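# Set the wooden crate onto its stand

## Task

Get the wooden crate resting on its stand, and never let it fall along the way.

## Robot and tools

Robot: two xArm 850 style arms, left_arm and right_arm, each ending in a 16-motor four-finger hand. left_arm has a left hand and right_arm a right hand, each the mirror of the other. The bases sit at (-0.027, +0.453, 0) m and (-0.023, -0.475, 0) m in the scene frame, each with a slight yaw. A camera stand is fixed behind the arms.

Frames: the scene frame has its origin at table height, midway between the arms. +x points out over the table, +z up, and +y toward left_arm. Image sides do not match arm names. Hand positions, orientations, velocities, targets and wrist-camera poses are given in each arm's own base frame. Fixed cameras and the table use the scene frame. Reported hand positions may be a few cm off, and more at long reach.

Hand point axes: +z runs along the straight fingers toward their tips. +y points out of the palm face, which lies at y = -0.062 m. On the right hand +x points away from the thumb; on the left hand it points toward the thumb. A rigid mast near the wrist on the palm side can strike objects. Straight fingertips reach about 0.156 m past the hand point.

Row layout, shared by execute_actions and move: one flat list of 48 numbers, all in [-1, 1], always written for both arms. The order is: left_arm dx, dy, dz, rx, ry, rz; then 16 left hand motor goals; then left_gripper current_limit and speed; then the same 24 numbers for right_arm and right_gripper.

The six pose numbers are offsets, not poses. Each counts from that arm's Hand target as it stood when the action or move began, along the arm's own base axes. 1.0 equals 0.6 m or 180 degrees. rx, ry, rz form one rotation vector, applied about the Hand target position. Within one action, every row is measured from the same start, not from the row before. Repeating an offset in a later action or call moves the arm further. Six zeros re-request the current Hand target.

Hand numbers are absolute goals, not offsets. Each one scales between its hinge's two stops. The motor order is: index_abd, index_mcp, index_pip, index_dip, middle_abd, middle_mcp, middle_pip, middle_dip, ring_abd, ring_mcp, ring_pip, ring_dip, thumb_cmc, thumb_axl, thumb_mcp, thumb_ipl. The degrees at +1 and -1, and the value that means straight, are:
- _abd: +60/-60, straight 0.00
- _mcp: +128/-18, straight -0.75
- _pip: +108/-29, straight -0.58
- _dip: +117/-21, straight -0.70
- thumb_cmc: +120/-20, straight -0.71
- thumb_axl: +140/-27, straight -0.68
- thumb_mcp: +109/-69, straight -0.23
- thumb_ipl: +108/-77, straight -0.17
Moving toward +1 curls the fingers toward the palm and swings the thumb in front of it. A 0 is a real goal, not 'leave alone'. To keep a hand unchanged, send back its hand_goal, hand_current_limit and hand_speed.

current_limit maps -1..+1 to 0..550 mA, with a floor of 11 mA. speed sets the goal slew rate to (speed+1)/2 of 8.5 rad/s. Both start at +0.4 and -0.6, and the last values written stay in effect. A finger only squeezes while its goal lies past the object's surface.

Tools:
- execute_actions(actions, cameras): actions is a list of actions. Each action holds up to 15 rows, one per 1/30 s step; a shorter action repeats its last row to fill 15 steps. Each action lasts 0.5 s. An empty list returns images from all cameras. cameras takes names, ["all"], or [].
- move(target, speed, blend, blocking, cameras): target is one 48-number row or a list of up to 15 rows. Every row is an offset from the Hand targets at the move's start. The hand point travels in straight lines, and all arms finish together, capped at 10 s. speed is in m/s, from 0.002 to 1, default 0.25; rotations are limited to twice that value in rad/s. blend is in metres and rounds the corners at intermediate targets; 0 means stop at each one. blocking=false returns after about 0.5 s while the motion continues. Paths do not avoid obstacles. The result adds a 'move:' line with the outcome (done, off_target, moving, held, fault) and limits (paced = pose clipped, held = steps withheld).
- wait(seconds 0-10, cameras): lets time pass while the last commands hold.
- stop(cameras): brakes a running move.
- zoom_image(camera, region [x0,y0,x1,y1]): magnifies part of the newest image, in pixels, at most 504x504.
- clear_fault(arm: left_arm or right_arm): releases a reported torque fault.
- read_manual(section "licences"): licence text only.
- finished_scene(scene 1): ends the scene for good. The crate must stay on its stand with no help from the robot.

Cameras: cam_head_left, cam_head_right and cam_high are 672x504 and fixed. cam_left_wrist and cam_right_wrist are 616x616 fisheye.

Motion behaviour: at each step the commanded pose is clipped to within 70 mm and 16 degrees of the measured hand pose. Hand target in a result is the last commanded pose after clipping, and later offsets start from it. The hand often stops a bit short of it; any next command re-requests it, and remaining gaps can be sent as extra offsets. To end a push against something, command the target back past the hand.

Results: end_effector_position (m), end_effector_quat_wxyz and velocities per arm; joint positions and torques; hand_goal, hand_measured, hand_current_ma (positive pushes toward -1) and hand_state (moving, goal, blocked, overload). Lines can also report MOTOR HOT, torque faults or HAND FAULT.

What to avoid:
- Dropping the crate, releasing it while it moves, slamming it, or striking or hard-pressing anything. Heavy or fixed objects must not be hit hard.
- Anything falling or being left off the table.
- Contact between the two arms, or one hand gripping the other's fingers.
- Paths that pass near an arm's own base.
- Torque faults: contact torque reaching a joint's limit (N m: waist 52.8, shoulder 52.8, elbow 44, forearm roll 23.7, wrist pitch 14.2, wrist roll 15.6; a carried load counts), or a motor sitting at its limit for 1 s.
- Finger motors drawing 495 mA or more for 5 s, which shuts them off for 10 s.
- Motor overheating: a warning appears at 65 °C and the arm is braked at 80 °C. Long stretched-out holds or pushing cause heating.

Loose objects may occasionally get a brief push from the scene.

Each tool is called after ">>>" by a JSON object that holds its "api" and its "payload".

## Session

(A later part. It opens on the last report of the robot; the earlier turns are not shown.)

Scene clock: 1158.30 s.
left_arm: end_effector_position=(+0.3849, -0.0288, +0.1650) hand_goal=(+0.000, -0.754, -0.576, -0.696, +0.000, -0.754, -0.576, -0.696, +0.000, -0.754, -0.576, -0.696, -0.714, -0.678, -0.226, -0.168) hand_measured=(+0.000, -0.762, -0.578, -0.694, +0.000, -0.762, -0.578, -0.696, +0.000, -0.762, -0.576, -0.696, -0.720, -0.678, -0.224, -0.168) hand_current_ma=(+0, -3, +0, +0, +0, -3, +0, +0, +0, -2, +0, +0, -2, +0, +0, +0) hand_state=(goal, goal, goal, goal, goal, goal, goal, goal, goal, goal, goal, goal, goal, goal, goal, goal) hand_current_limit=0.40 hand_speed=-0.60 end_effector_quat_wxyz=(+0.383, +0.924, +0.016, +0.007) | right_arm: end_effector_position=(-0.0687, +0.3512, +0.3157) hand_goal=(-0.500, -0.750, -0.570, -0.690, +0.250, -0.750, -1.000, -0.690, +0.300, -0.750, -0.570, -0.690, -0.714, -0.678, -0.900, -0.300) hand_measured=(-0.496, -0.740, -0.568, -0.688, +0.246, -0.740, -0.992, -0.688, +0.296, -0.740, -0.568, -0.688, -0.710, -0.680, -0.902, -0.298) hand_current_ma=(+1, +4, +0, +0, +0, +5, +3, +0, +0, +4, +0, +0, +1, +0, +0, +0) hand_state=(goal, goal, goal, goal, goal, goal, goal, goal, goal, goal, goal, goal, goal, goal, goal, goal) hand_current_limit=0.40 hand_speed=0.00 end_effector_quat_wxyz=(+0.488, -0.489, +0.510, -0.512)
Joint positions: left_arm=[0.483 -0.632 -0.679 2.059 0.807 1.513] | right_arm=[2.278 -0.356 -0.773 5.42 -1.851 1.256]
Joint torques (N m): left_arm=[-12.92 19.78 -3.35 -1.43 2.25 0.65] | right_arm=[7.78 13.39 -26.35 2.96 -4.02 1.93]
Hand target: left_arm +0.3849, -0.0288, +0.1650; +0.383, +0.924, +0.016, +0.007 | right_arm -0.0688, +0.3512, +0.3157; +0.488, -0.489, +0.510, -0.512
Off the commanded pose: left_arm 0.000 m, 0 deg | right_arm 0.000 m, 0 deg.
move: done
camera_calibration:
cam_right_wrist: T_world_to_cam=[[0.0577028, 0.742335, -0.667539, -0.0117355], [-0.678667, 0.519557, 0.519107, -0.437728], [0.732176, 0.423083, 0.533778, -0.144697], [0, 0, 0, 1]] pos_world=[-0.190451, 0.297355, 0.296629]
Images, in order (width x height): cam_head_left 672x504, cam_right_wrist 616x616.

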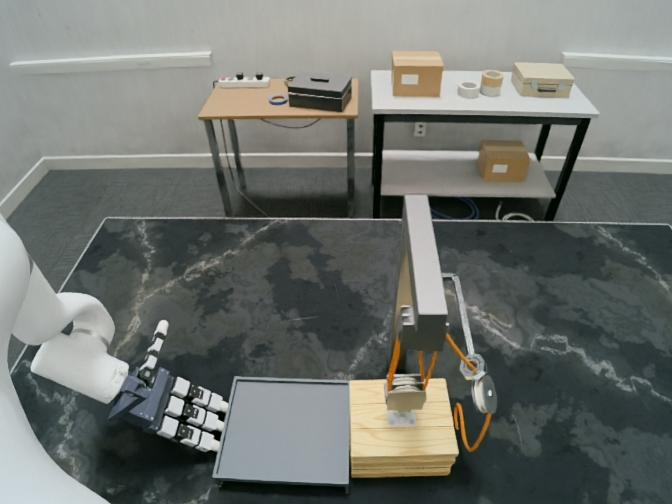

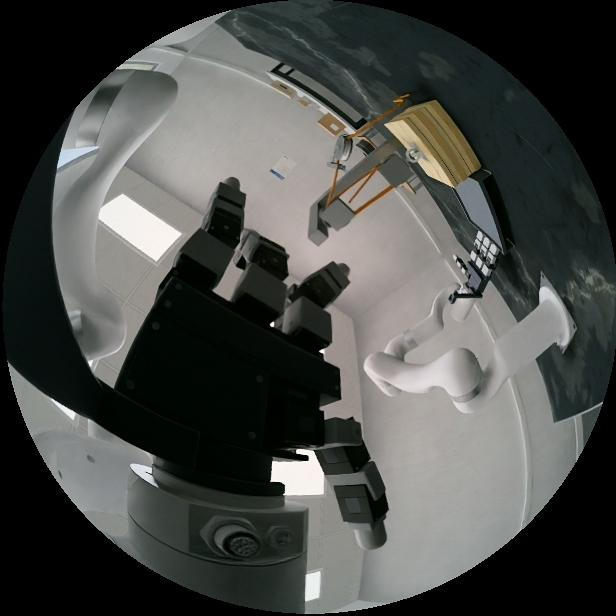

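>>> {"api": "wait", "payload": {"seconds": 1, "cameras": ["cam_head_left","cam_head_right","cam_high","cam_right_wrist"]}}

>>> {"api": "zoom_image", "payload": {"camera": "cam_head_left", "region": [380, 260, 560, 500]}}

>>> {"api": "zoom_image", "payload": {"camera": "cam_head_right", "region": [380, 260, 560, 500]}}

>>> {"api": "zoom_image", "payload": {"camera": "cam_right_wrist", "region": [300, 60, 500, 260]}}

Scene clock: 1164.20 s.
left_arm: end_effector_position=(+0.3849, -0.0288, +0.1650) hand_goal=(+0.000, -0.754, -0.576, -0.696, +0.000, -0.754, -0.576, -0.696, +0.000, -0.754, -0.576, -0.696, -0.714, -0.678, -0.226, -0.168) hand_measured=(+0.000, -0.762, -0.578, -0.694, +0.000, -0.762, -0.578, -0.696, +0.000, -0.762, -0.576, -0.696, -0.720, -0.678, -0.224, -0.168) hand_current_ma=(+0, -3, +0, +0, +0, -3, +0, +0, +0, -2, +0, +0, -2, +0, +0, +0) hand_state=(goal, goal, goal, goal, goal, goal, goal, goal, goal, goal, goal, goal, goal, goal, goal, goal) hand_current_limit=0.40 hand_speed=-0.60 end_effector_quat_wxyz=(+0.383, +0.924, +0.016, +0.007) | right_arm: end_effector_position=(-0.0688, +0.3512, +0.3157) hand_goal=(-0.500, -0.750, -0.570, -0.690, +0.250, -0.750, -1.000, -0.690, +0.300, -0.750, -0.570, -0.690, -0.714, -0.678, -0.900, -0.300) hand_measured=(-0.496, -0.740, -0.568, -0.688, +0.246, -0.740, -0.992, -0.688, +0.296, -0.740, -0.568, -0.688, -0.710, -0.680, -0.902, -0.298) hand_current_ma=(+1, +4, +0, +0, +0, +5, +3, +0, +0, +4, +0, +0, +1, +0, +0, +0) hand_state=(goal, goal, goal, goal, goal, goal, goal, goal, goal, goal, goal, goal, goal, goal, goal, goal) hand_current_limit=0.40 hand_speed=0.00 end_effector_quat_wxyz=(+0.488, -0.489, +0.510, -0.512)
Joint positions: left_arm=[0.483 -0.632 -0.679 2.059 0.807 1.513] | right_arm=[2.278 -0.356 -0.773 5.42 -1.851 1.256]
Joint torques (N m): left_arm=[-11.78 19.14 -3.61 -1.2 2.33 0.6] | right_arm=[7.18 14.54 -27.09 2.85 -3.95 1.92]
Hand target: left_arm +0.3849, -0.0288, +0.1650; +0.383, +0.924, +0.016, +0.007 | right_arm -0.0688, +0.3512, +0.3157; +0.488, -0.489, +0.510, -0.512
Off the commanded pose: left_arm 0.000 m, 0 deg | right_arm 0.000 m, 0 deg.
wait: 1.00 s; at rest from the start
camera_calibration:
cam_right_wrist: T_world_to_cam=[[0.0577028, 0.742335, -0.667539, -0.0117298], [-0.678667, 0.519557, 0.519107, -0.437795], [0.732176, 0.423083, 0.533778, -0.144623], [0, 0, 0, 1]] pos_world=[-0.190551, 0.297355, 0.296629]
Images, in order (width x height): cam_head_left 672x504, cam_head_right 672x504, cam_high 672x504, cam_right_wrist 616x616.

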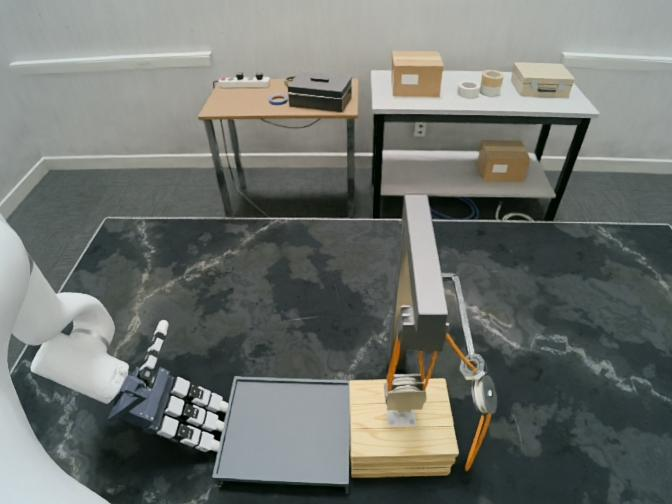

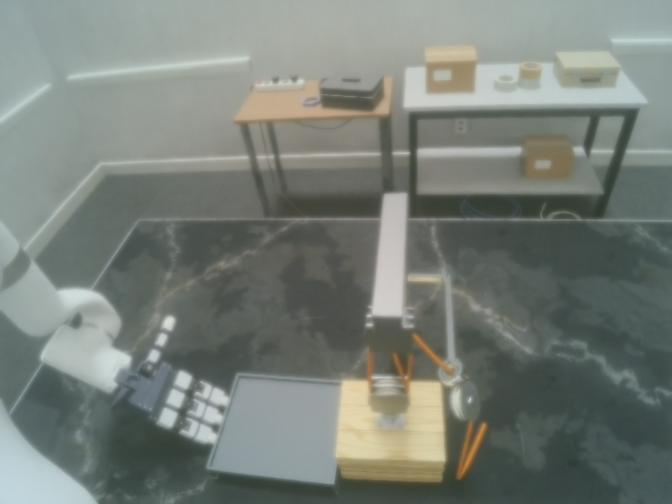

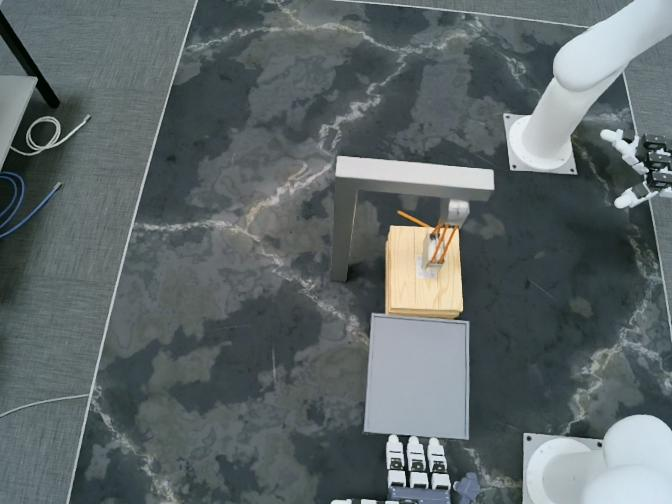

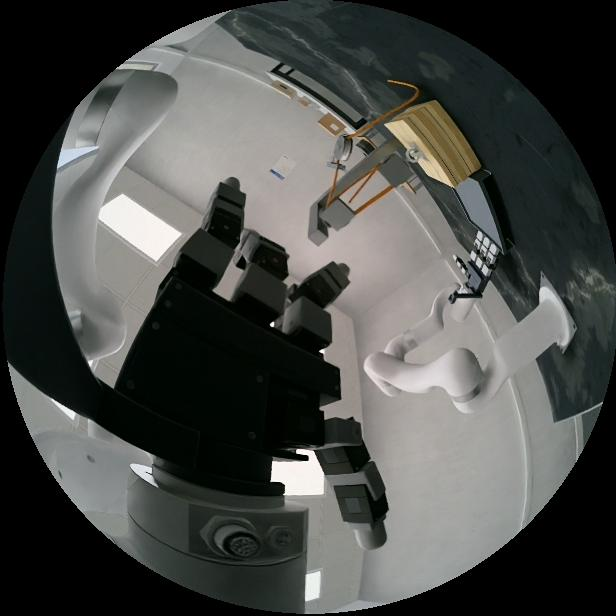

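Scaled by 2.100 from the camera's 672x504 image, which has a finer 960x720 frame.

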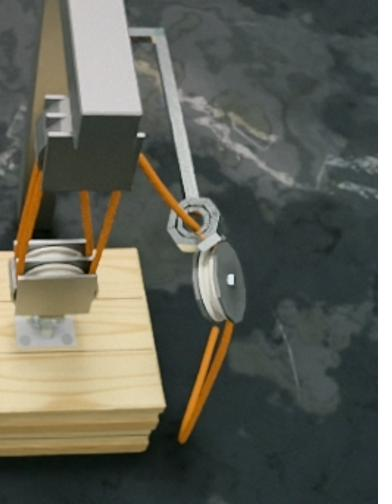

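Scaled by 2.100 from the camera's 672x504 image, which has a finer 960x720 frame.

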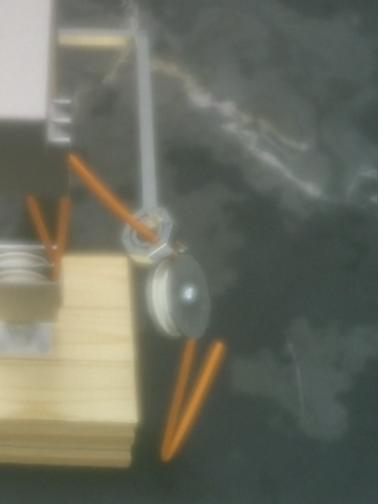

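Scaled by 2.520 from the camera's 616x616 image, which has a finer 880x880 frame.

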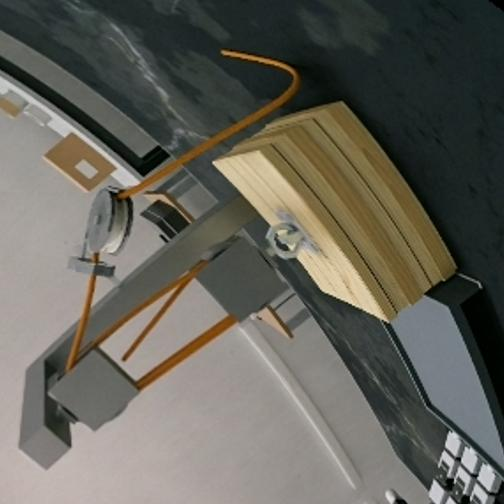

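>>> {"api": "move", "payload": {"target": [[0,0,0,0,0,0, 0,-0.754,-0.576,-0.696,0,-0.754,-0.576,-0.696,0,-0.754,-0.576,-0.696,-0.714,-0.678,-0.226,-0.168,0.4,-0.6, 0.2813,-0.0487,-0.193,0,0,0, -0.2,-0.75,-0.57,-0.69,0.12,-0.75,-0.57,-0.69,0.12,-0.75,-0.57,-0.69,-0.714,-0.678,-0.9,-0.3,0.4,0],[0,0,0,0,0,0, 0,-0.754,-0.576,-0.696,0,-0.754,-0.576,-0.696,0,-0.754,-0.576,-0.696,-0.714,-0.678,-0.226,-0.168,0.4,-0.6, 0.2813,-0.0487,-0.3778,0,0,0, -0.2,-0.75,-0.57,-0.69,0.12,-0.75,-0.57,-0.69,0.12,-0.75,-0.57,-0.69,-0.714,-0.678,-0.9,-0.3,0.4,0]], "speed": 0.2, "blend": 0.03, "cameras": ["cam_right_wrist","cam_head_left","cam_high"]}}

Scene clock: 1187.50 s.
left_arm: end_effector_position=(+0.3849, -0.0288, +0.1650) hand_goal=(+0.000, -0.754, -0.576, -0.696, +0.000, -0.754, -0.576, -0.696, +0.000, -0.754, -0.576, -0.696, -0.714, -0.678, -0.226, -0.168) hand_measured=(+0.000, -0.762, -0.578, -0.694, +0.000, -0.762, -0.578, -0.696, +0.000, -0.762, -0.576, -0.696, -0.720, -0.678, -0.224, -0.168) hand_current_ma=(+0, -3, +0, +0, +0, -3, +0, +0, +0, -2, +0, +0, -2, +0, +0, +0) hand_state=(goal, goal, goal, goal, goal, goal, goal, goal, goal, goal, goal, goal, goal, goal, goal, goal) hand_current_limit=0.40 hand_speed=-0.60 end_effector_quat_wxyz=(+0.383, +0.924, +0.016, +0.007) | right_arm: end_effector_position=(+0.1000, +0.3220, +0.0890) hand_goal=(-0.200, -0.750, -0.570, -0.690, +0.120, -0.750, -0.570, -0.690, +0.120, -0.750, -0.570, -0.690, -0.714, -0.678, -0.900, -0.300) hand_measured=(-0.204, -0.740, -0.568, -0.688, +0.124, -0.740, -0.570, -0.688, +0.124, -0.740, -0.568, -0.688, -0.710, -0.680, -0.902, -0.298) hand_current_ma=(-1, +4, +0, +0, +0, +5, +0, +0, +0, +4, +0, +0, +1, -1, +0, +0) hand_state=(goal, goal, goal, goal, goal, goal, goal, goal, goal, goal, goal, goal, goal, goal, goal, goal) hand_current_limit=0.40 hand_speed=0.00 end_effector_quat_wxyz=(+0.488, -0.489, +0.510, -0.512)
Joint positions: left_arm=[0.483 -0.632 -0.679 2.059 0.807 1.513] | right_arm=[1.943 -0.842 -0.595 5.118 -1.472 1.795]
Joint torques (N m): left_arm=[-11.7 21.28 -4.5 -1.61 2.22 0.6] | right_arm=[-7.68 17.88 -12.94 -3.59 0.7 1.9]
Hand target: left_arm +0.3849, -0.0288, +0.1650; +0.383, +0.924, +0.016, +0.007 | right_arm +0.1000, +0.3220, +0.0890; +0.488, -0.489, +0.510, -0.512
Off the commanded pose: left_arm 0.000 m, 0 deg | right_arm 0.000 m, 0 deg.
move: done
camera_calibration:
cam_right_wrist: T_world_to_cam=[[0.0576486, 0.742371, -0.667504, -0.151071], [-0.678621, 0.519531, 0.519193, -0.190434], [0.732223, 0.423051, 0.533739, -0.134894], [0, 0, 0, 1]] pos_world=[-0.0217506, 0.268154, 0.0700294]
Images, in order (width x height): cam_head_left 672x504, cam_high 672x504, cam_right_wrist 616x616.

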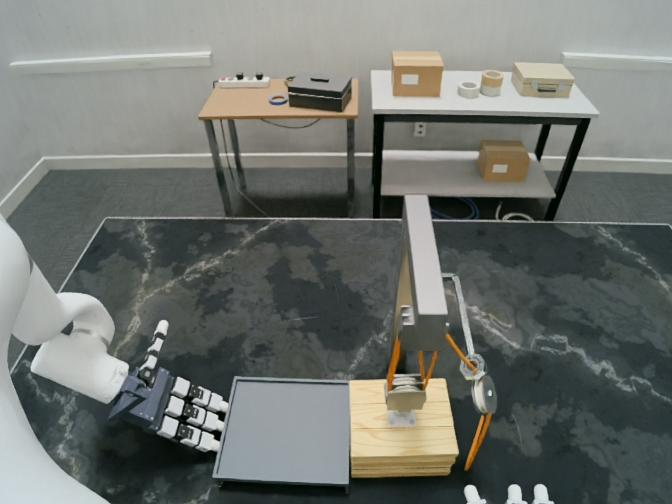

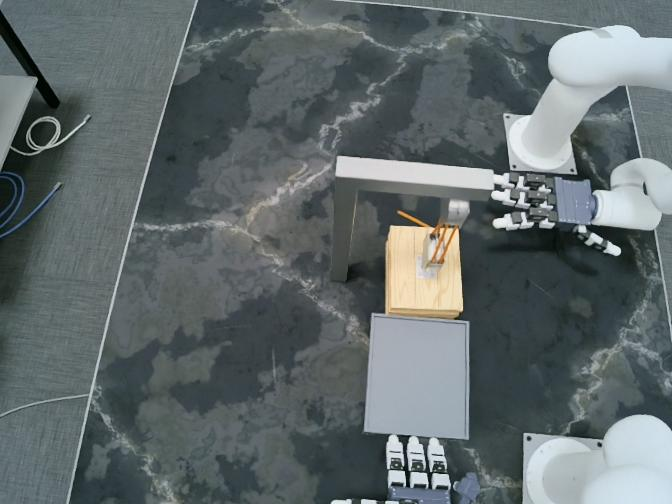

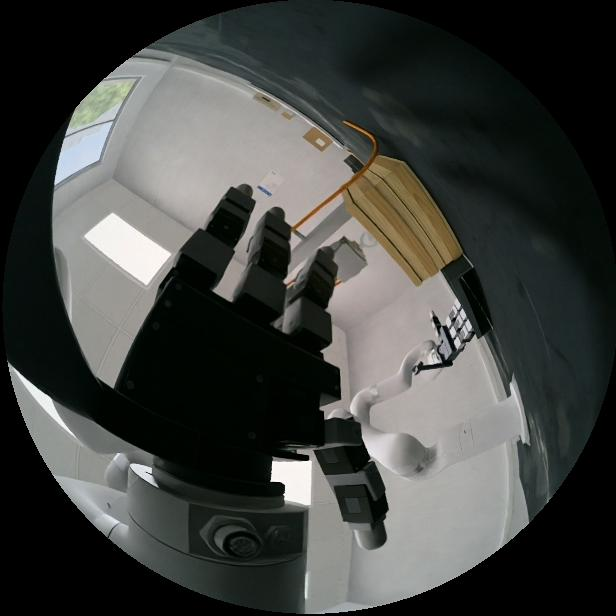

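>>> {"api": "zoom_image", "payload": {"camera": "cam_right_wrist", "region": [180, 100, 400, 320]}}

>>> {"api": "zoom_image", "payload": {"camera": "cam_head_left", "region": [400, 344, 600, 504]}}

Scaled by 2.291 from the camera's 616x616 image, which has a finer 880x880 frame.

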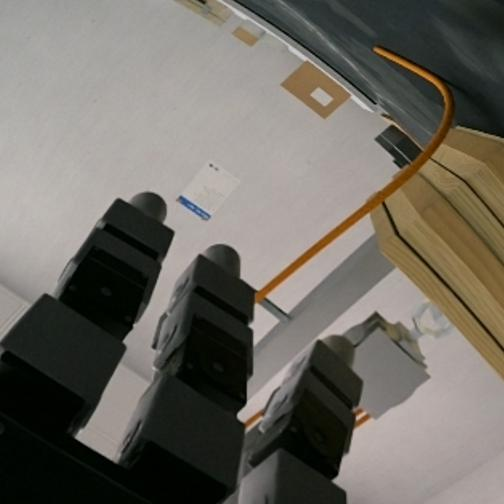

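Scaled by 2.520 from the camera's 672x504 image, which has a finer 960x720 frame.

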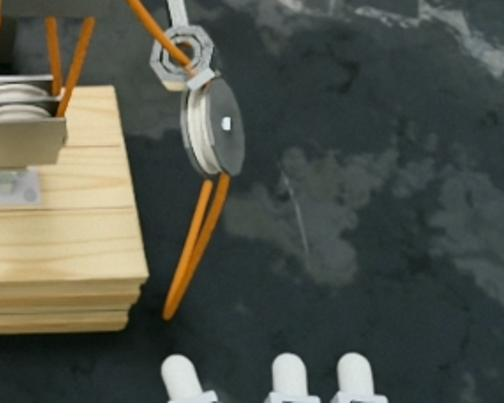

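>>> {"api": "move", "payload": {"target": [0,0,0,0,0,0, 0,-0.754,-0.576,-0.696,0,-0.754,-0.576,-0.696,0,-0.754,-0.576,-0.696,-0.714,-0.678,-0.226,-0.168,0.4,-0.6, 0.228,-0.009,0,0,0,0, -0.2,-0.75,-0.57,-0.69,0.12,-0.75,-0.57,-0.69,0.12,-0.75,-0.57,-0.69,-0.714,-0.678,-0.9,-0.3,0.4,0], "speed": 0.12, "cameras": ["cam_right_wrist","cam_head_left","cam_high"]}}

>>> {"api": "zoom_image", "payload": {"camera": "cam_right_wrist", "region": [180, 100, 400, 320]}}

>>> {"api": "zoom_image", "payload": {"camera": "cam_head_left", "region": [400, 344, 600, 504]}}

Scene clock: 1203.20 s.
left_arm: end_effector_position=(+0.3849, -0.0288, +0.1650) hand_goal=(+0.000, -0.754, -0.576, -0.696, +0.000, -0.754, -0.576, -0.696, +0.000, -0.754, -0.576, -0.696, -0.714, -0.678, -0.226, -0.168) hand_measured=(+0.000, -0.762, -0.578, -0.694, +0.000, -0.762, -0.578, -0.696, +0.000, -0.762, -0.576, -0.696, -0.720, -0.678, -0.224, -0.168) hand_current_ma=(+0, -3, +0, +0, +0, -3, +0, +0, +0, -2, +0, +0, -2, +0, +0, +0) hand_state=(goal, goal, goal, goal, goal, goal, goal, goal, goal, goal, goal, goal, goal, goal, goal, goal) hand_current_limit=0.40 hand_speed=-0.60 end_effector_quat_wxyz=(+0.383, +0.924, +0.016, +0.007) | right_arm: end_effector_position=(+0.2368, +0.3166, +0.0891) hand_goal=(-0.200, -0.750, -0.570, -0.690, +0.120, -0.750, -0.570, -0.690, +0.120, -0.750, -0.570, -0.690, -0.714, -0.678, -0.900, -0.300) hand_measured=(-0.204, -0.740, -0.568, -0.688, +0.124, -0.740, -0.570, -0.688, +0.122, -0.740, -0.568, -0.688, -0.710, -0.680, -0.902, -0.298) hand_current_ma=(-1, +4, +0, +0, +0, +5, +0, +0, +0, +4, +0, +0, +1, -1, +0, +0) hand_state=(goal, goal, goal, goal, goal, goal, goal, goal, goal, goal, goal, goal, goal, goal, goal, goal) hand_current_limit=0.40 hand_speed=0.00 end_effector_quat_wxyz=(+0.488, -0.489, +0.510, -0.512)
Joint positions: left_arm=[0.483 -0.632 -0.679 2.059 0.807 1.513] | right_arm=[1.518 -0.836 -0.531 4.705 -1.574 1.874]
Joint torques (N m): left_arm=[-12.81 20.92 -3.44 -1.28 2.31 0.69] | right_arm=[-8.95 17.61 -12.23 -3.22 -3.99 -1.71]
Hand target: left_arm +0.3849, -0.0288, +0.1650; +0.383, +0.924, +0.016, +0.007 | right_arm +0.2368, +0.3166, +0.0890; +0.488, -0.489, +0.510, -0.512
Off the commanded pose: left_arm 0.000 m, 0 deg | right_arm 0.000 m, 0 deg.
move: done
camera_calibration:
cam_right_wrist: T_world_to_cam=[[0.0576596, 0.742507, -0.667352, -0.154996], [-0.678679, 0.519397, 0.519251, -0.0947554], [0.732168, 0.422978, 0.533872, -0.232762], [0, 0, 0, 1]] pos_world=[0.115049, 0.262754, 0.0700299]
Images, in order (width x height): cam_head_left 672x504, cam_high 672x504, cam_right_wrist 616x616.

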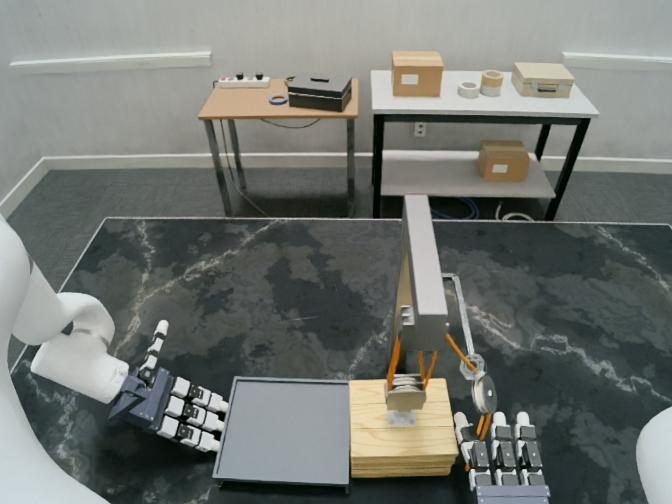

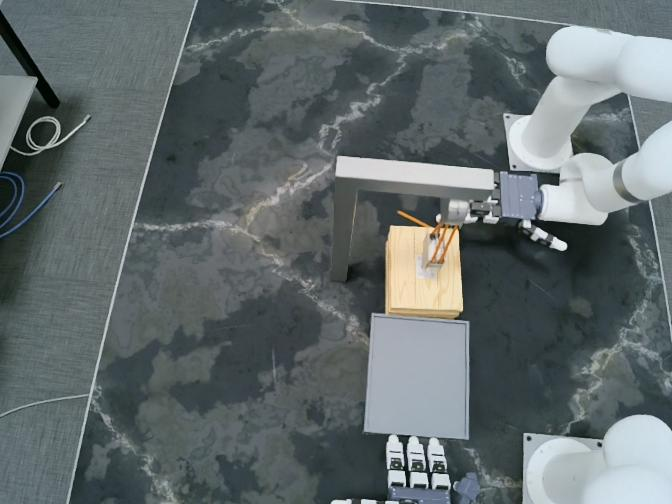

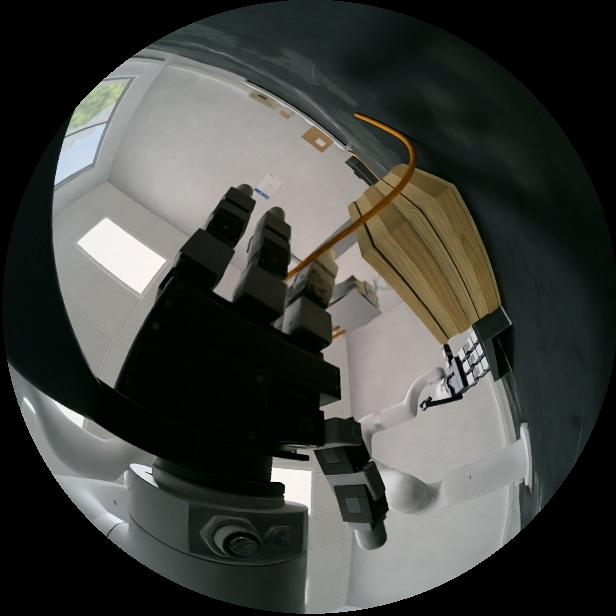

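Scaled by 2.291 from the camera's 616x616 image, which has a finer 880x880 frame.

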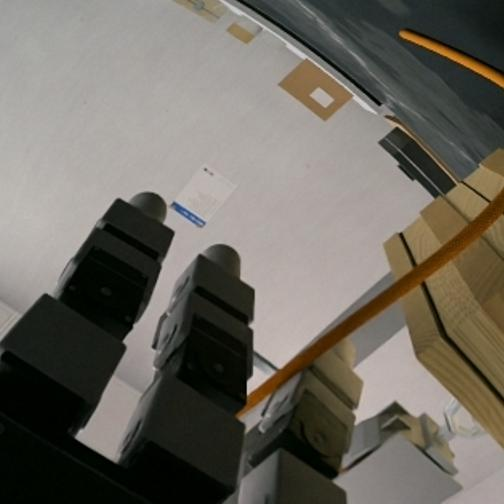

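Scaled by 2.520 from the camera's 672x504 image, which has a finer 960x720 frame.

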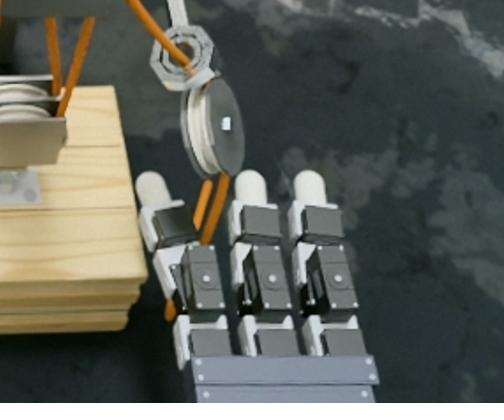

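>>> {"api": "move", "payload": {"target": [0,0,0,0,0,0, 0,-0.754,-0.576,-0.696,0,-0.754,-0.576,-0.696,0,-0.754,-0.576,-0.696,-0.714,-0.678,-0.226,-0.168,0.4,-0.6, 0.05,-0.002,0,0,0,0, -0.2,-0.75,-0.57,-0.69,0.12,-0.75,-0.57,-0.69,0.12,-0.75,-0.57,-0.69,-0.714,-0.678,-0.9,-0.3,0.4,0], "speed": 0.12}}

>>> {"api": "move", "payload": {"target": [0,0,0,0,0,0, 0,-0.754,-0.576,-0.696,0,-0.754,-0.576,-0.696,0,-0.754,-0.576,-0.696,-0.714,-0.678,-0.226,-0.168,0.4,-0.6, 0,0,0,0,0,0, 0.5,-0.75,-0.57,-0.69,-0.5,-0.75,-0.57,-0.69,0,-0.75,-0.57,-0.69,-0.714,-0.678,-0.9,-0.3,0.7,-0.7], "speed": 0.12, "cameras": ["cam_right_wrist","cam_head_left"]}}

>>> {"api": "zoom_image", "payload": {"camera": "cam_right_wrist", "region": [180, 100, 400, 320]}}

>>> {"api": "zoom_image", "payload": {"camera": "cam_head_left", "region": [400, 344, 600, 504]}}

Scene clock: 1218.50 s.
left_arm: end_effector_position=(+0.3849, -0.0288, +0.1650) hand_goal=(+0.000, -0.754, -0.576, -0.696, +0.000, -0.754, -0.576, -0.696, +0.000, -0.754, -0.576, -0.696, -0.714, -0.678, -0.226, -0.168) hand_measured=(+0.000, -0.762, -0.578, -0.694, +0.000, -0.762, -0.578, -0.696, +0.000, -0.762, -0.576, -0.696, -0.720, -0.678, -0.224, -0.168) hand_current_ma=(+0, -3, +0, +0, +0, -3, +0, +0, +0, -2, +0, +0, -2, +0, +0, +0) hand_state=(goal, goal, goal, goal, goal, goal, goal, goal, goal, goal, goal, goal, goal, goal, goal, goal) hand_current_limit=0.40 hand_speed=-0.60 end_effector_quat_wxyz=(+0.383, +0.924, +0.016, +0.007) | right_arm: end_effector_position=(+0.2668, +0.3154, +0.0890) hand_goal=(-0.200, -0.750, -0.570, -0.690, +0.120, -0.750, -0.570, -0.690, +0.120, -0.750, -0.570, -0.690, -0.714, -0.678, -0.900, -0.300) hand_measured=(-0.204, -0.740, -0.568, -0.688, +0.124, -0.740, -0.570, -0.688, +0.122, -0.740, -0.568, -0.688, -0.710, -0.680, -0.902, -0.298) hand_current_ma=(-1, +4, +0, +0, +0, +5, +0, +0, +0, +4, +0, +0, +1, -1, +0, +0) hand_state=(goal, goal, goal, goal, goal, goal, goal, goal, goal, goal, goal, goal, goal, goal, goal, goal) hand_current_limit=0.40 hand_speed=0.00 end_effector_quat_wxyz=(+0.488, -0.489, +0.510, -0.512)
Joint positions: left_arm=[0.483 -0.632 -0.679 2.059 0.807 1.513] | right_arm=[1.42 -0.837 -0.535 4.611 -1.603 1.868]
Joint torques (N m): left_arm=[-11.29 19.59 -3.78 -1.4 2.29 0.7] | right_arm=[-7.81 16.78 -12.54 -2.53 -3.96 -1.79]
Hand target: left_arm +0.3849, -0.0288, +0.1650; +0.383, +0.924, +0.016, +0.007 | right_arm +0.2668, +0.3154, +0.0890; +0.488, -0.489, +0.510, -0.512
Off the commanded pose: left_arm 0.000 m, 0 deg | right_arm 0.000 m, 0 deg.
move: done

Scene clock: 1219.03 s.
left_arm: end_effector_position=(+0.3849, -0.0288, +0.1650) hand_goal=(+0.000, -0.754, -0.576, -0.696, +0.000, -0.754, -0.576, -0.696, +0.000, -0.754, -0.576, -0.696, -0.714, -0.678, -0.226, -0.168) hand_measured=(+0.000, -0.762, -0.578, -0.694, +0.000, -0.762, -0.578, -0.696, +0.000, -0.762, -0.576, -0.696, -0.720, -0.678, -0.224, -0.168) hand_current_ma=(+0, -3, +0, +0, +0, -3, +0, +0, +0, -2, +0, +0, -2, +0, +0, +0) hand_state=(goal, goal, goal, goal, goal, goal, goal, goal, goal, goal, goal, goal, goal, goal, goal, goal) hand_current_limit=0.40 hand_speed=-0.60 end_effector_quat_wxyz=(+0.383, +0.924, +0.016, +0.007) | right_arm: end_effector_position=(+0.2668, +0.3154, +0.0890) hand_goal=(+0.500, -0.750, -0.570, -0.690, -0.500, -0.750, -0.570, -0.690, +0.000, -0.750, -0.570, -0.690, -0.714, -0.678, -0.900, -0.300) hand_measured=(+0.062, -0.740, -0.568, -0.688, -0.146, -0.740, -0.570, -0.688, +0.004, -0.740, -0.568, -0.688, -0.710, -0.680, -0.902, -0.298) hand_current_ma=(-468, +4, +0, +0, +467, +5, +0, +0, +0, +4, +0, +0, +1, -1, +0, +0) hand_state=(blocked, goal, goal, goal, blocked, goal, goal, goal, goal, goal, goal, goal, goal, goal, goal, goal) hand_current_limit=0.70 hand_speed=-0.70 end_effector_quat_wxyz=(+0.488, -0.489, +0.510, -0.512)
Joint positions: left_arm=[0.483 -0.632 -0.679 2.059 0.807 1.513] | right_arm=[1.42 -0.837 -0.535 4.611 -1.603 1.868]
Joint torques (N m): left_arm=[-11.15 19.27 -4.03 -1.72 2.29 0.81] | right_arm=[-7.62 16.82 -12.88 -3.35 -3.95 -1.8]
Hand target: left_arm +0.3849, -0.0288, +0.1650; +0.383, +0.924, +0.016, +0.007 | right_arm +0.2668, +0.3154, +0.0890; +0.488, -0.489, +0.510, -0.512
Off the commanded pose: left_arm 0.000 m, 0 deg | right_arm 0.000 m, 0 deg.
move: done
camera_calibration:
cam_right_wrist: T_world_to_cam=[[0.0577028, 0.742335, -0.667539, -0.155784], [-0.678667, 0.519557, 0.519107, -0.073805], [0.732176, 0.423083, 0.533778, -0.254241], [0, 0, 0, 1]] pos_world=[0.145049, 0.261555, 0.0700294]
Images, in order (width x height): cam_head_left 672x504, cam_right_wrist 616x616.

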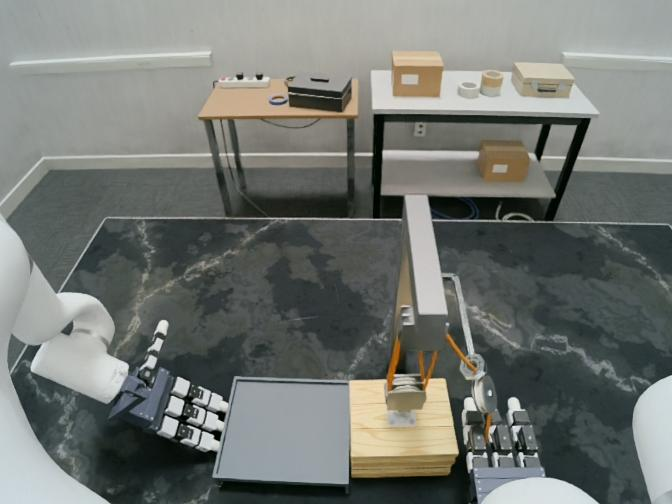

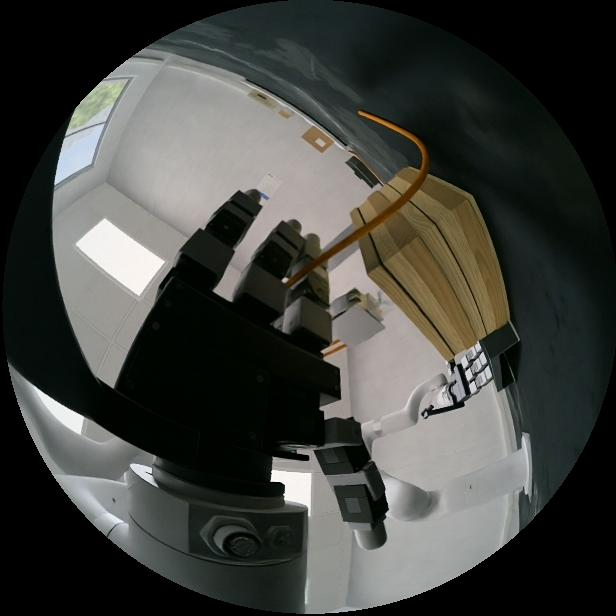

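Scaled by 2.291 from the camera's 616x616 image, which has a finer 880x880 frame.

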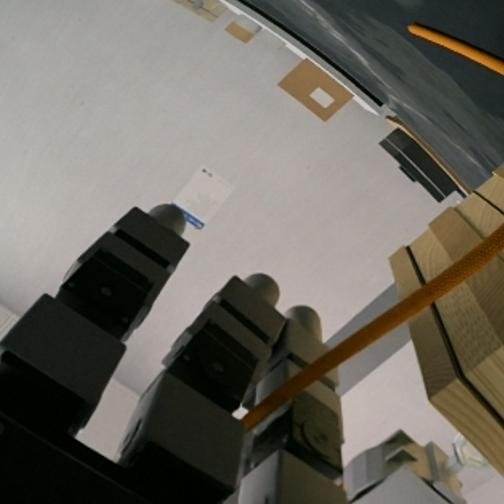

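Scaled by 2.520 from the camera's 672x504 image, which has a finer 960x720 frame.

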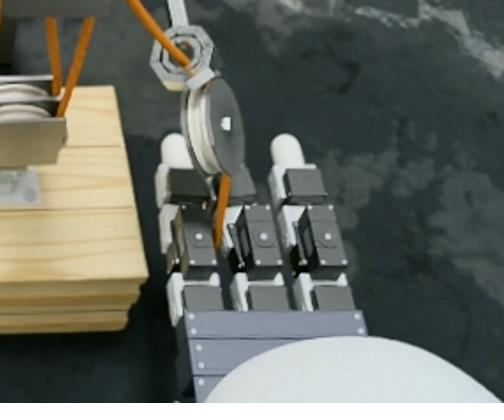

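>>> {"api": "move", "payload": {"target": [0,0,0,0,0,0, 0,-0.754,-0.576,-0.696,0,-0.754,-0.576,-0.696,0,-0.754,-0.576,-0.696,-0.714,-0.678,-0.226,-0.168,0.4,-0.6, -0.075,0.0033,0,0,0,0, 0.5,-0.75,-0.57,-0.69,-0.5,-0.75,-0.57,-0.69,0,-0.75,-0.57,-0.69,-0.714,-0.678,-0.9,-0.3,0.7,-0.7], "speed": 0.12, "cameras": ["cam_right_wrist","cam_head_left"]}}

>>> {"api": "zoom_image", "payload": {"camera": "cam_right_wrist", "region": [180, 100, 400, 320]}}

>>> {"api": "zoom_image", "payload": {"camera": "cam_head_left", "region": [400, 344, 600, 504]}}

Scene clock: 1233.80 s.
left_arm: end_effector_position=(+0.3849, -0.0288, +0.1650) hand_goal=(+0.000, -0.754, -0.576, -0.696, +0.000, -0.754, -0.576, -0.696, +0.000, -0.754, -0.576, -0.696, -0.714, -0.678, -0.226, -0.168) hand_measured=(+0.000, -0.762, -0.578, -0.694, +0.000, -0.762, -0.578, -0.696, +0.000, -0.762, -0.576, -0.696, -0.720, -0.678, -0.224, -0.168) hand_current_ma=(+0, -3, +0, +0, +0, -3, +0, +0, +0, -2, +0, +0, -2, +0, +0, +0) hand_state=(goal, goal, goal, goal, goal, goal, goal, goal, goal, goal, goal, goal, goal, goal, goal, goal) hand_current_limit=0.40 hand_speed=-0.60 end_effector_quat_wxyz=(+0.383, +0.924, +0.016, +0.007) | right_arm: end_effector_position=(+0.2219, +0.3173, +0.0890) hand_goal=(+0.500, -0.750, -0.570, -0.690, -0.500, -0.750, -0.570, -0.690, +0.000, -0.750, -0.570, -0.690, -0.714, -0.678, -0.900, -0.300) hand_measured=(+0.062, -0.740, -0.568, -0.688, -0.146, -0.740, -0.570, -0.688, +0.004, -0.740, -0.568, -0.688, -0.710, -0.680, -0.902, -0.298) hand_current_ma=(-468, +4, +0, +0, +467, +5, +0, +0, +0, +4, +0, +0, +1, -1, +0, +0) hand_state=(blocked, goal, goal, goal, blocked, goal, goal, goal, goal, goal, goal, goal, goal, goal, goal, goal) hand_current_limit=0.70 hand_speed=-0.70 end_effector_quat_wxyz=(+0.488, -0.489, +0.510, -0.512)
Joint positions: left_arm=[0.483 -0.632 -0.679 2.059 0.807 1.513] | right_arm=[1.567 -0.836 -0.531 4.752 -1.559 1.873]
Joint torques (N m): left_arm=[-13.65 19.65 -4.97 -1.69 2.26 0.71] | right_arm=[8.56 34.34 -12.63 3.77 0.83 -1.67]
Hand target: left_arm +0.3849, -0.0288, +0.1650; +0.383, +0.924, +0.016, +0.007 | right_arm +0.2218, +0.3174, +0.0890; +0.488, -0.489, +0.510, -0.512
Off the commanded pose: left_arm 0.000 m, 0 deg | right_arm 0.000 m, 0 deg.
move: done
camera_calibration:
cam_right_wrist: T_world_to_cam=[[0.0577482, 0.742295, -0.66758, -0.154655], [-0.678613, 0.519639, 0.519095, -0.105306], [0.732222, 0.423052, 0.53374, -0.222037], [0, 0, 0, 1]] pos_world=[0.100049, 0.263455, 0.0699293]
Images, in order (width x height): cam_head_left 672x504, cam_right_wrist 616x616.

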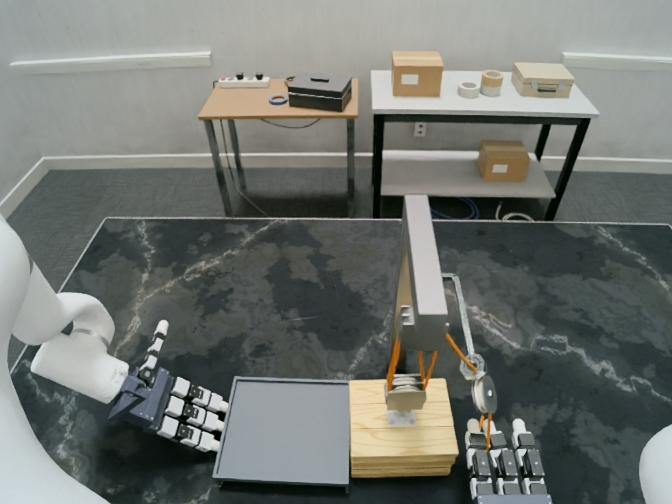

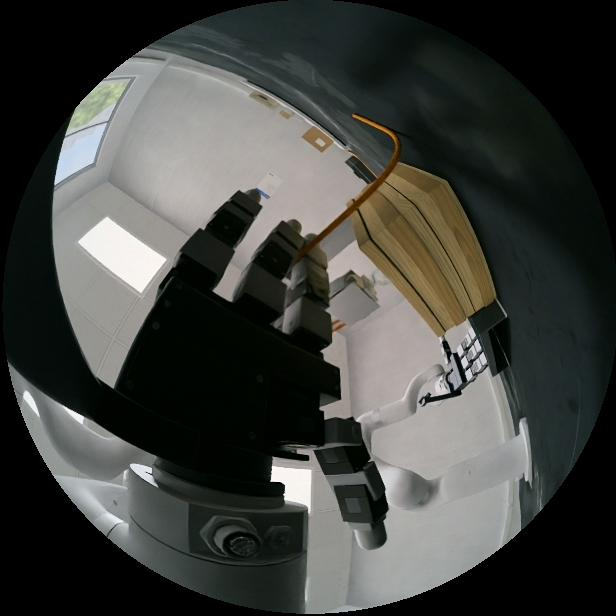

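Scaled by 2.291 from the camera's 616x616 image, which has a finer 880x880 frame.

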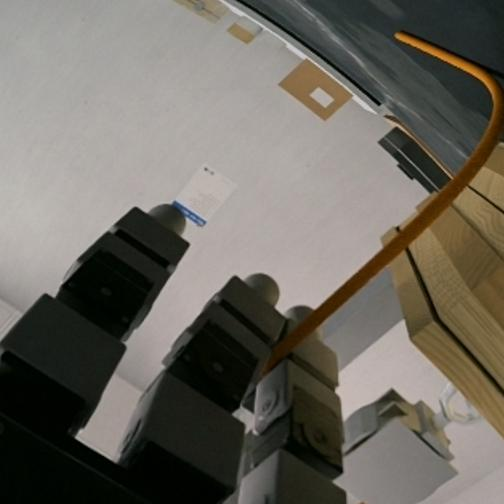

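Scaled by 2.520 from the camera's 672x504 image, which has a finer 960x720 frame.

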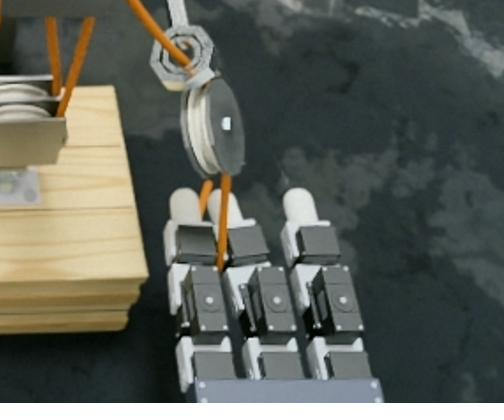

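>>> {"api": "move", "payload": {"target": [[0,0,0,0,0,0, 0,-0.754,-0.576,-0.696,0,-0.754,-0.576,-0.696,0,-0.754,-0.576,-0.696,-0.714,-0.678,-0.226,-0.168,0.4,-0.6, 0,0,0,0,0,0, 0,-0.75,-0.57,-0.69,0,-0.75,-0.57,-0.69,0,-0.75,-0.57,-0.69,-0.714,-0.678,-0.9,-0.3,0.4,-0.5],[0,0,0,0,0,0, 0,-0.754,-0.576,-0.696,0,-0.754,-0.576,-0.696,0,-0.754,-0.576,-0.696,-0.714,-0.678,-0.226,-0.168,0.4,-0.6, 0.06,-0.033,0,0,0,0, 0,-0.75,-0.57,-0.69,0,-0.75,-0.57,-0.69,0,-0.75,-0.57,-0.69,-0.714,-0.678,-0.9,-0.3,0.4,-0.5]], "speed": 0.12, "cameras": ["cam_right_wrist","cam_head_left"]}}

>>> {"api": "zoom_image", "payload": {"camera": "cam_right_wrist", "region": [180, 100, 400, 320]}}

>>> {"api": "zoom_image", "payload": {"camera": "cam_head_left", "region": [400, 344, 600, 504]}}

Scene clock: 1251.93 s.
left_arm: end_effector_position=(+0.3849, -0.0288, +0.1650) hand_goal=(+0.000, -0.754, -0.576, -0.696, +0.000, -0.754, -0.576, -0.696, +0.000, -0.754, -0.576, -0.696, -0.714, -0.678, -0.226, -0.168) hand_measured=(+0.000, -0.762, -0.578, -0.694, +0.000, -0.762, -0.578, -0.696, +0.000, -0.762, -0.576, -0.696, -0.720, -0.678, -0.224, -0.168) hand_current_ma=(+0, -3, +0, +0, +0, -3, +0, +0, +0, -2, +0, +0, -2, +0, +0, +0) hand_state=(goal, goal, goal, goal, goal, goal, goal, goal, goal, goal, goal, goal, goal, goal, goal, goal) hand_current_limit=0.40 hand_speed=-0.60 end_effector_quat_wxyz=(+0.383, +0.924, +0.016, +0.007) | right_arm: end_effector_position=(+0.2578, +0.2976, +0.0891) hand_goal=(+0.000, -0.750, -0.570, -0.690, +0.000, -0.750, -0.570, -0.690, +0.000, -0.750, -0.570, -0.690, -0.714, -0.678, -0.900, -0.300) hand_measured=(+0.002, -0.740, -0.568, -0.688, -0.004, -0.740, -0.570, -0.688, +0.002, -0.740, -0.568, -0.688, -0.710, -0.680, -0.902, -0.298) hand_current_ma=(+0, +4, +0, +0, +0, +5, +0, +0, +0, +4, +0, +0, +1, -1, +0, +0) hand_state=(goal, goal, goal, goal, goal, goal, goal, goal, goal, goal, goal, goal, goal, goal, goal, goal) hand_current_limit=0.40 hand_speed=-0.50 end_effector_quat_wxyz=(+0.488, -0.489, +0.510, -0.512)
Joint positions: left_arm=[0.483 -0.632 -0.679 2.059 0.807 1.513] | right_arm=[1.442 -0.835 -0.493 4.633 -1.6 1.91]
Joint torques (N m): left_arm=[-12.42 19.61 -4.18 -2.04 2.29 0.8] | right_arm=[-5.59 25.62 6.35 -2.86 -3.96 1.96]
Hand target: left_arm +0.3849, -0.0288, +0.1650; +0.383, +0.924, +0.016, +0.007 | right_arm +0.2578, +0.2976, +0.0890; +0.488, -0.489, +0.510, -0.512
Off the commanded pose: left_arm 0.000 m, 0 deg | right_arm 0.000 m, 0 deg.
move: done
camera_calibration:
cam_right_wrist: T_world_to_cam=[[0.0577555, 0.742434, -0.667425, -0.142089], [-0.678671, 0.519501, 0.519157, -0.0706544], [0.732168, 0.422978, 0.533872, -0.2401], [0, 0, 0, 1]] pos_world=[0.136049, 0.243754, 0.0700298]
Images, in order (width x height): cam_head_left 672x504, cam_right_wrist 616x616.

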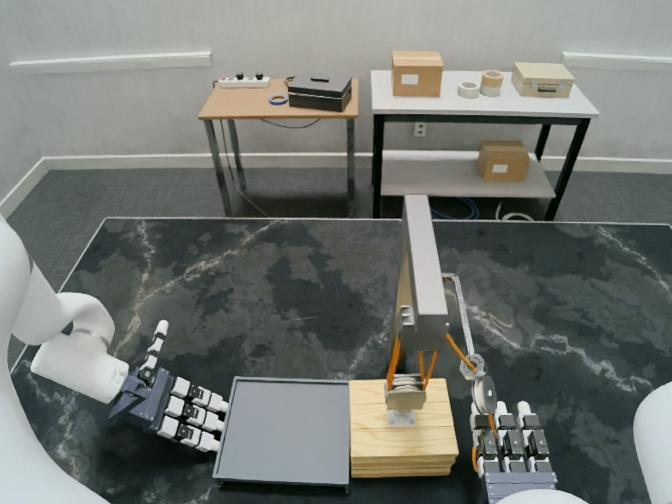

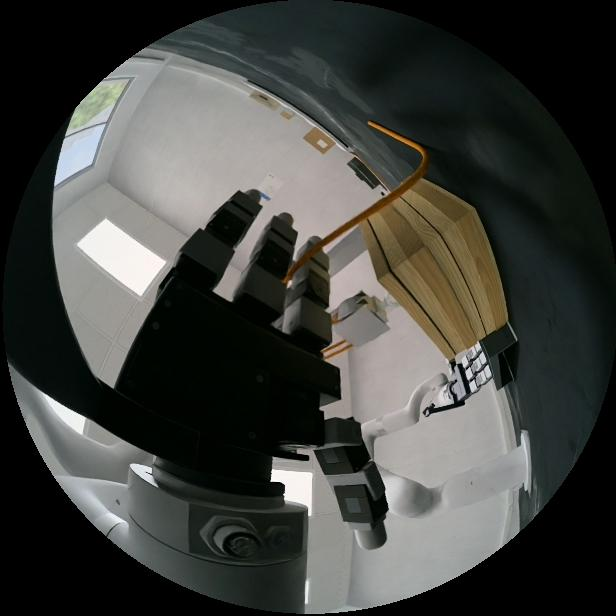

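Scaled by 2.291 from the camera's 616x616 image, which has a finer 880x880 frame.

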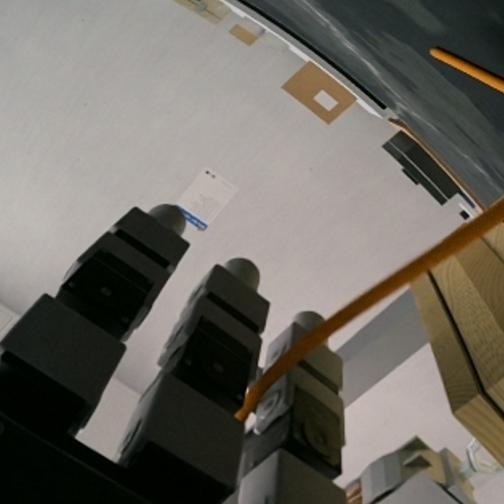

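Scaled by 2.520 from the camera's 672x504 image, which has a finer 960x720 frame.

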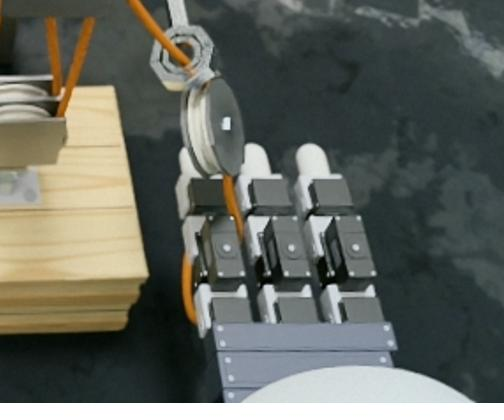

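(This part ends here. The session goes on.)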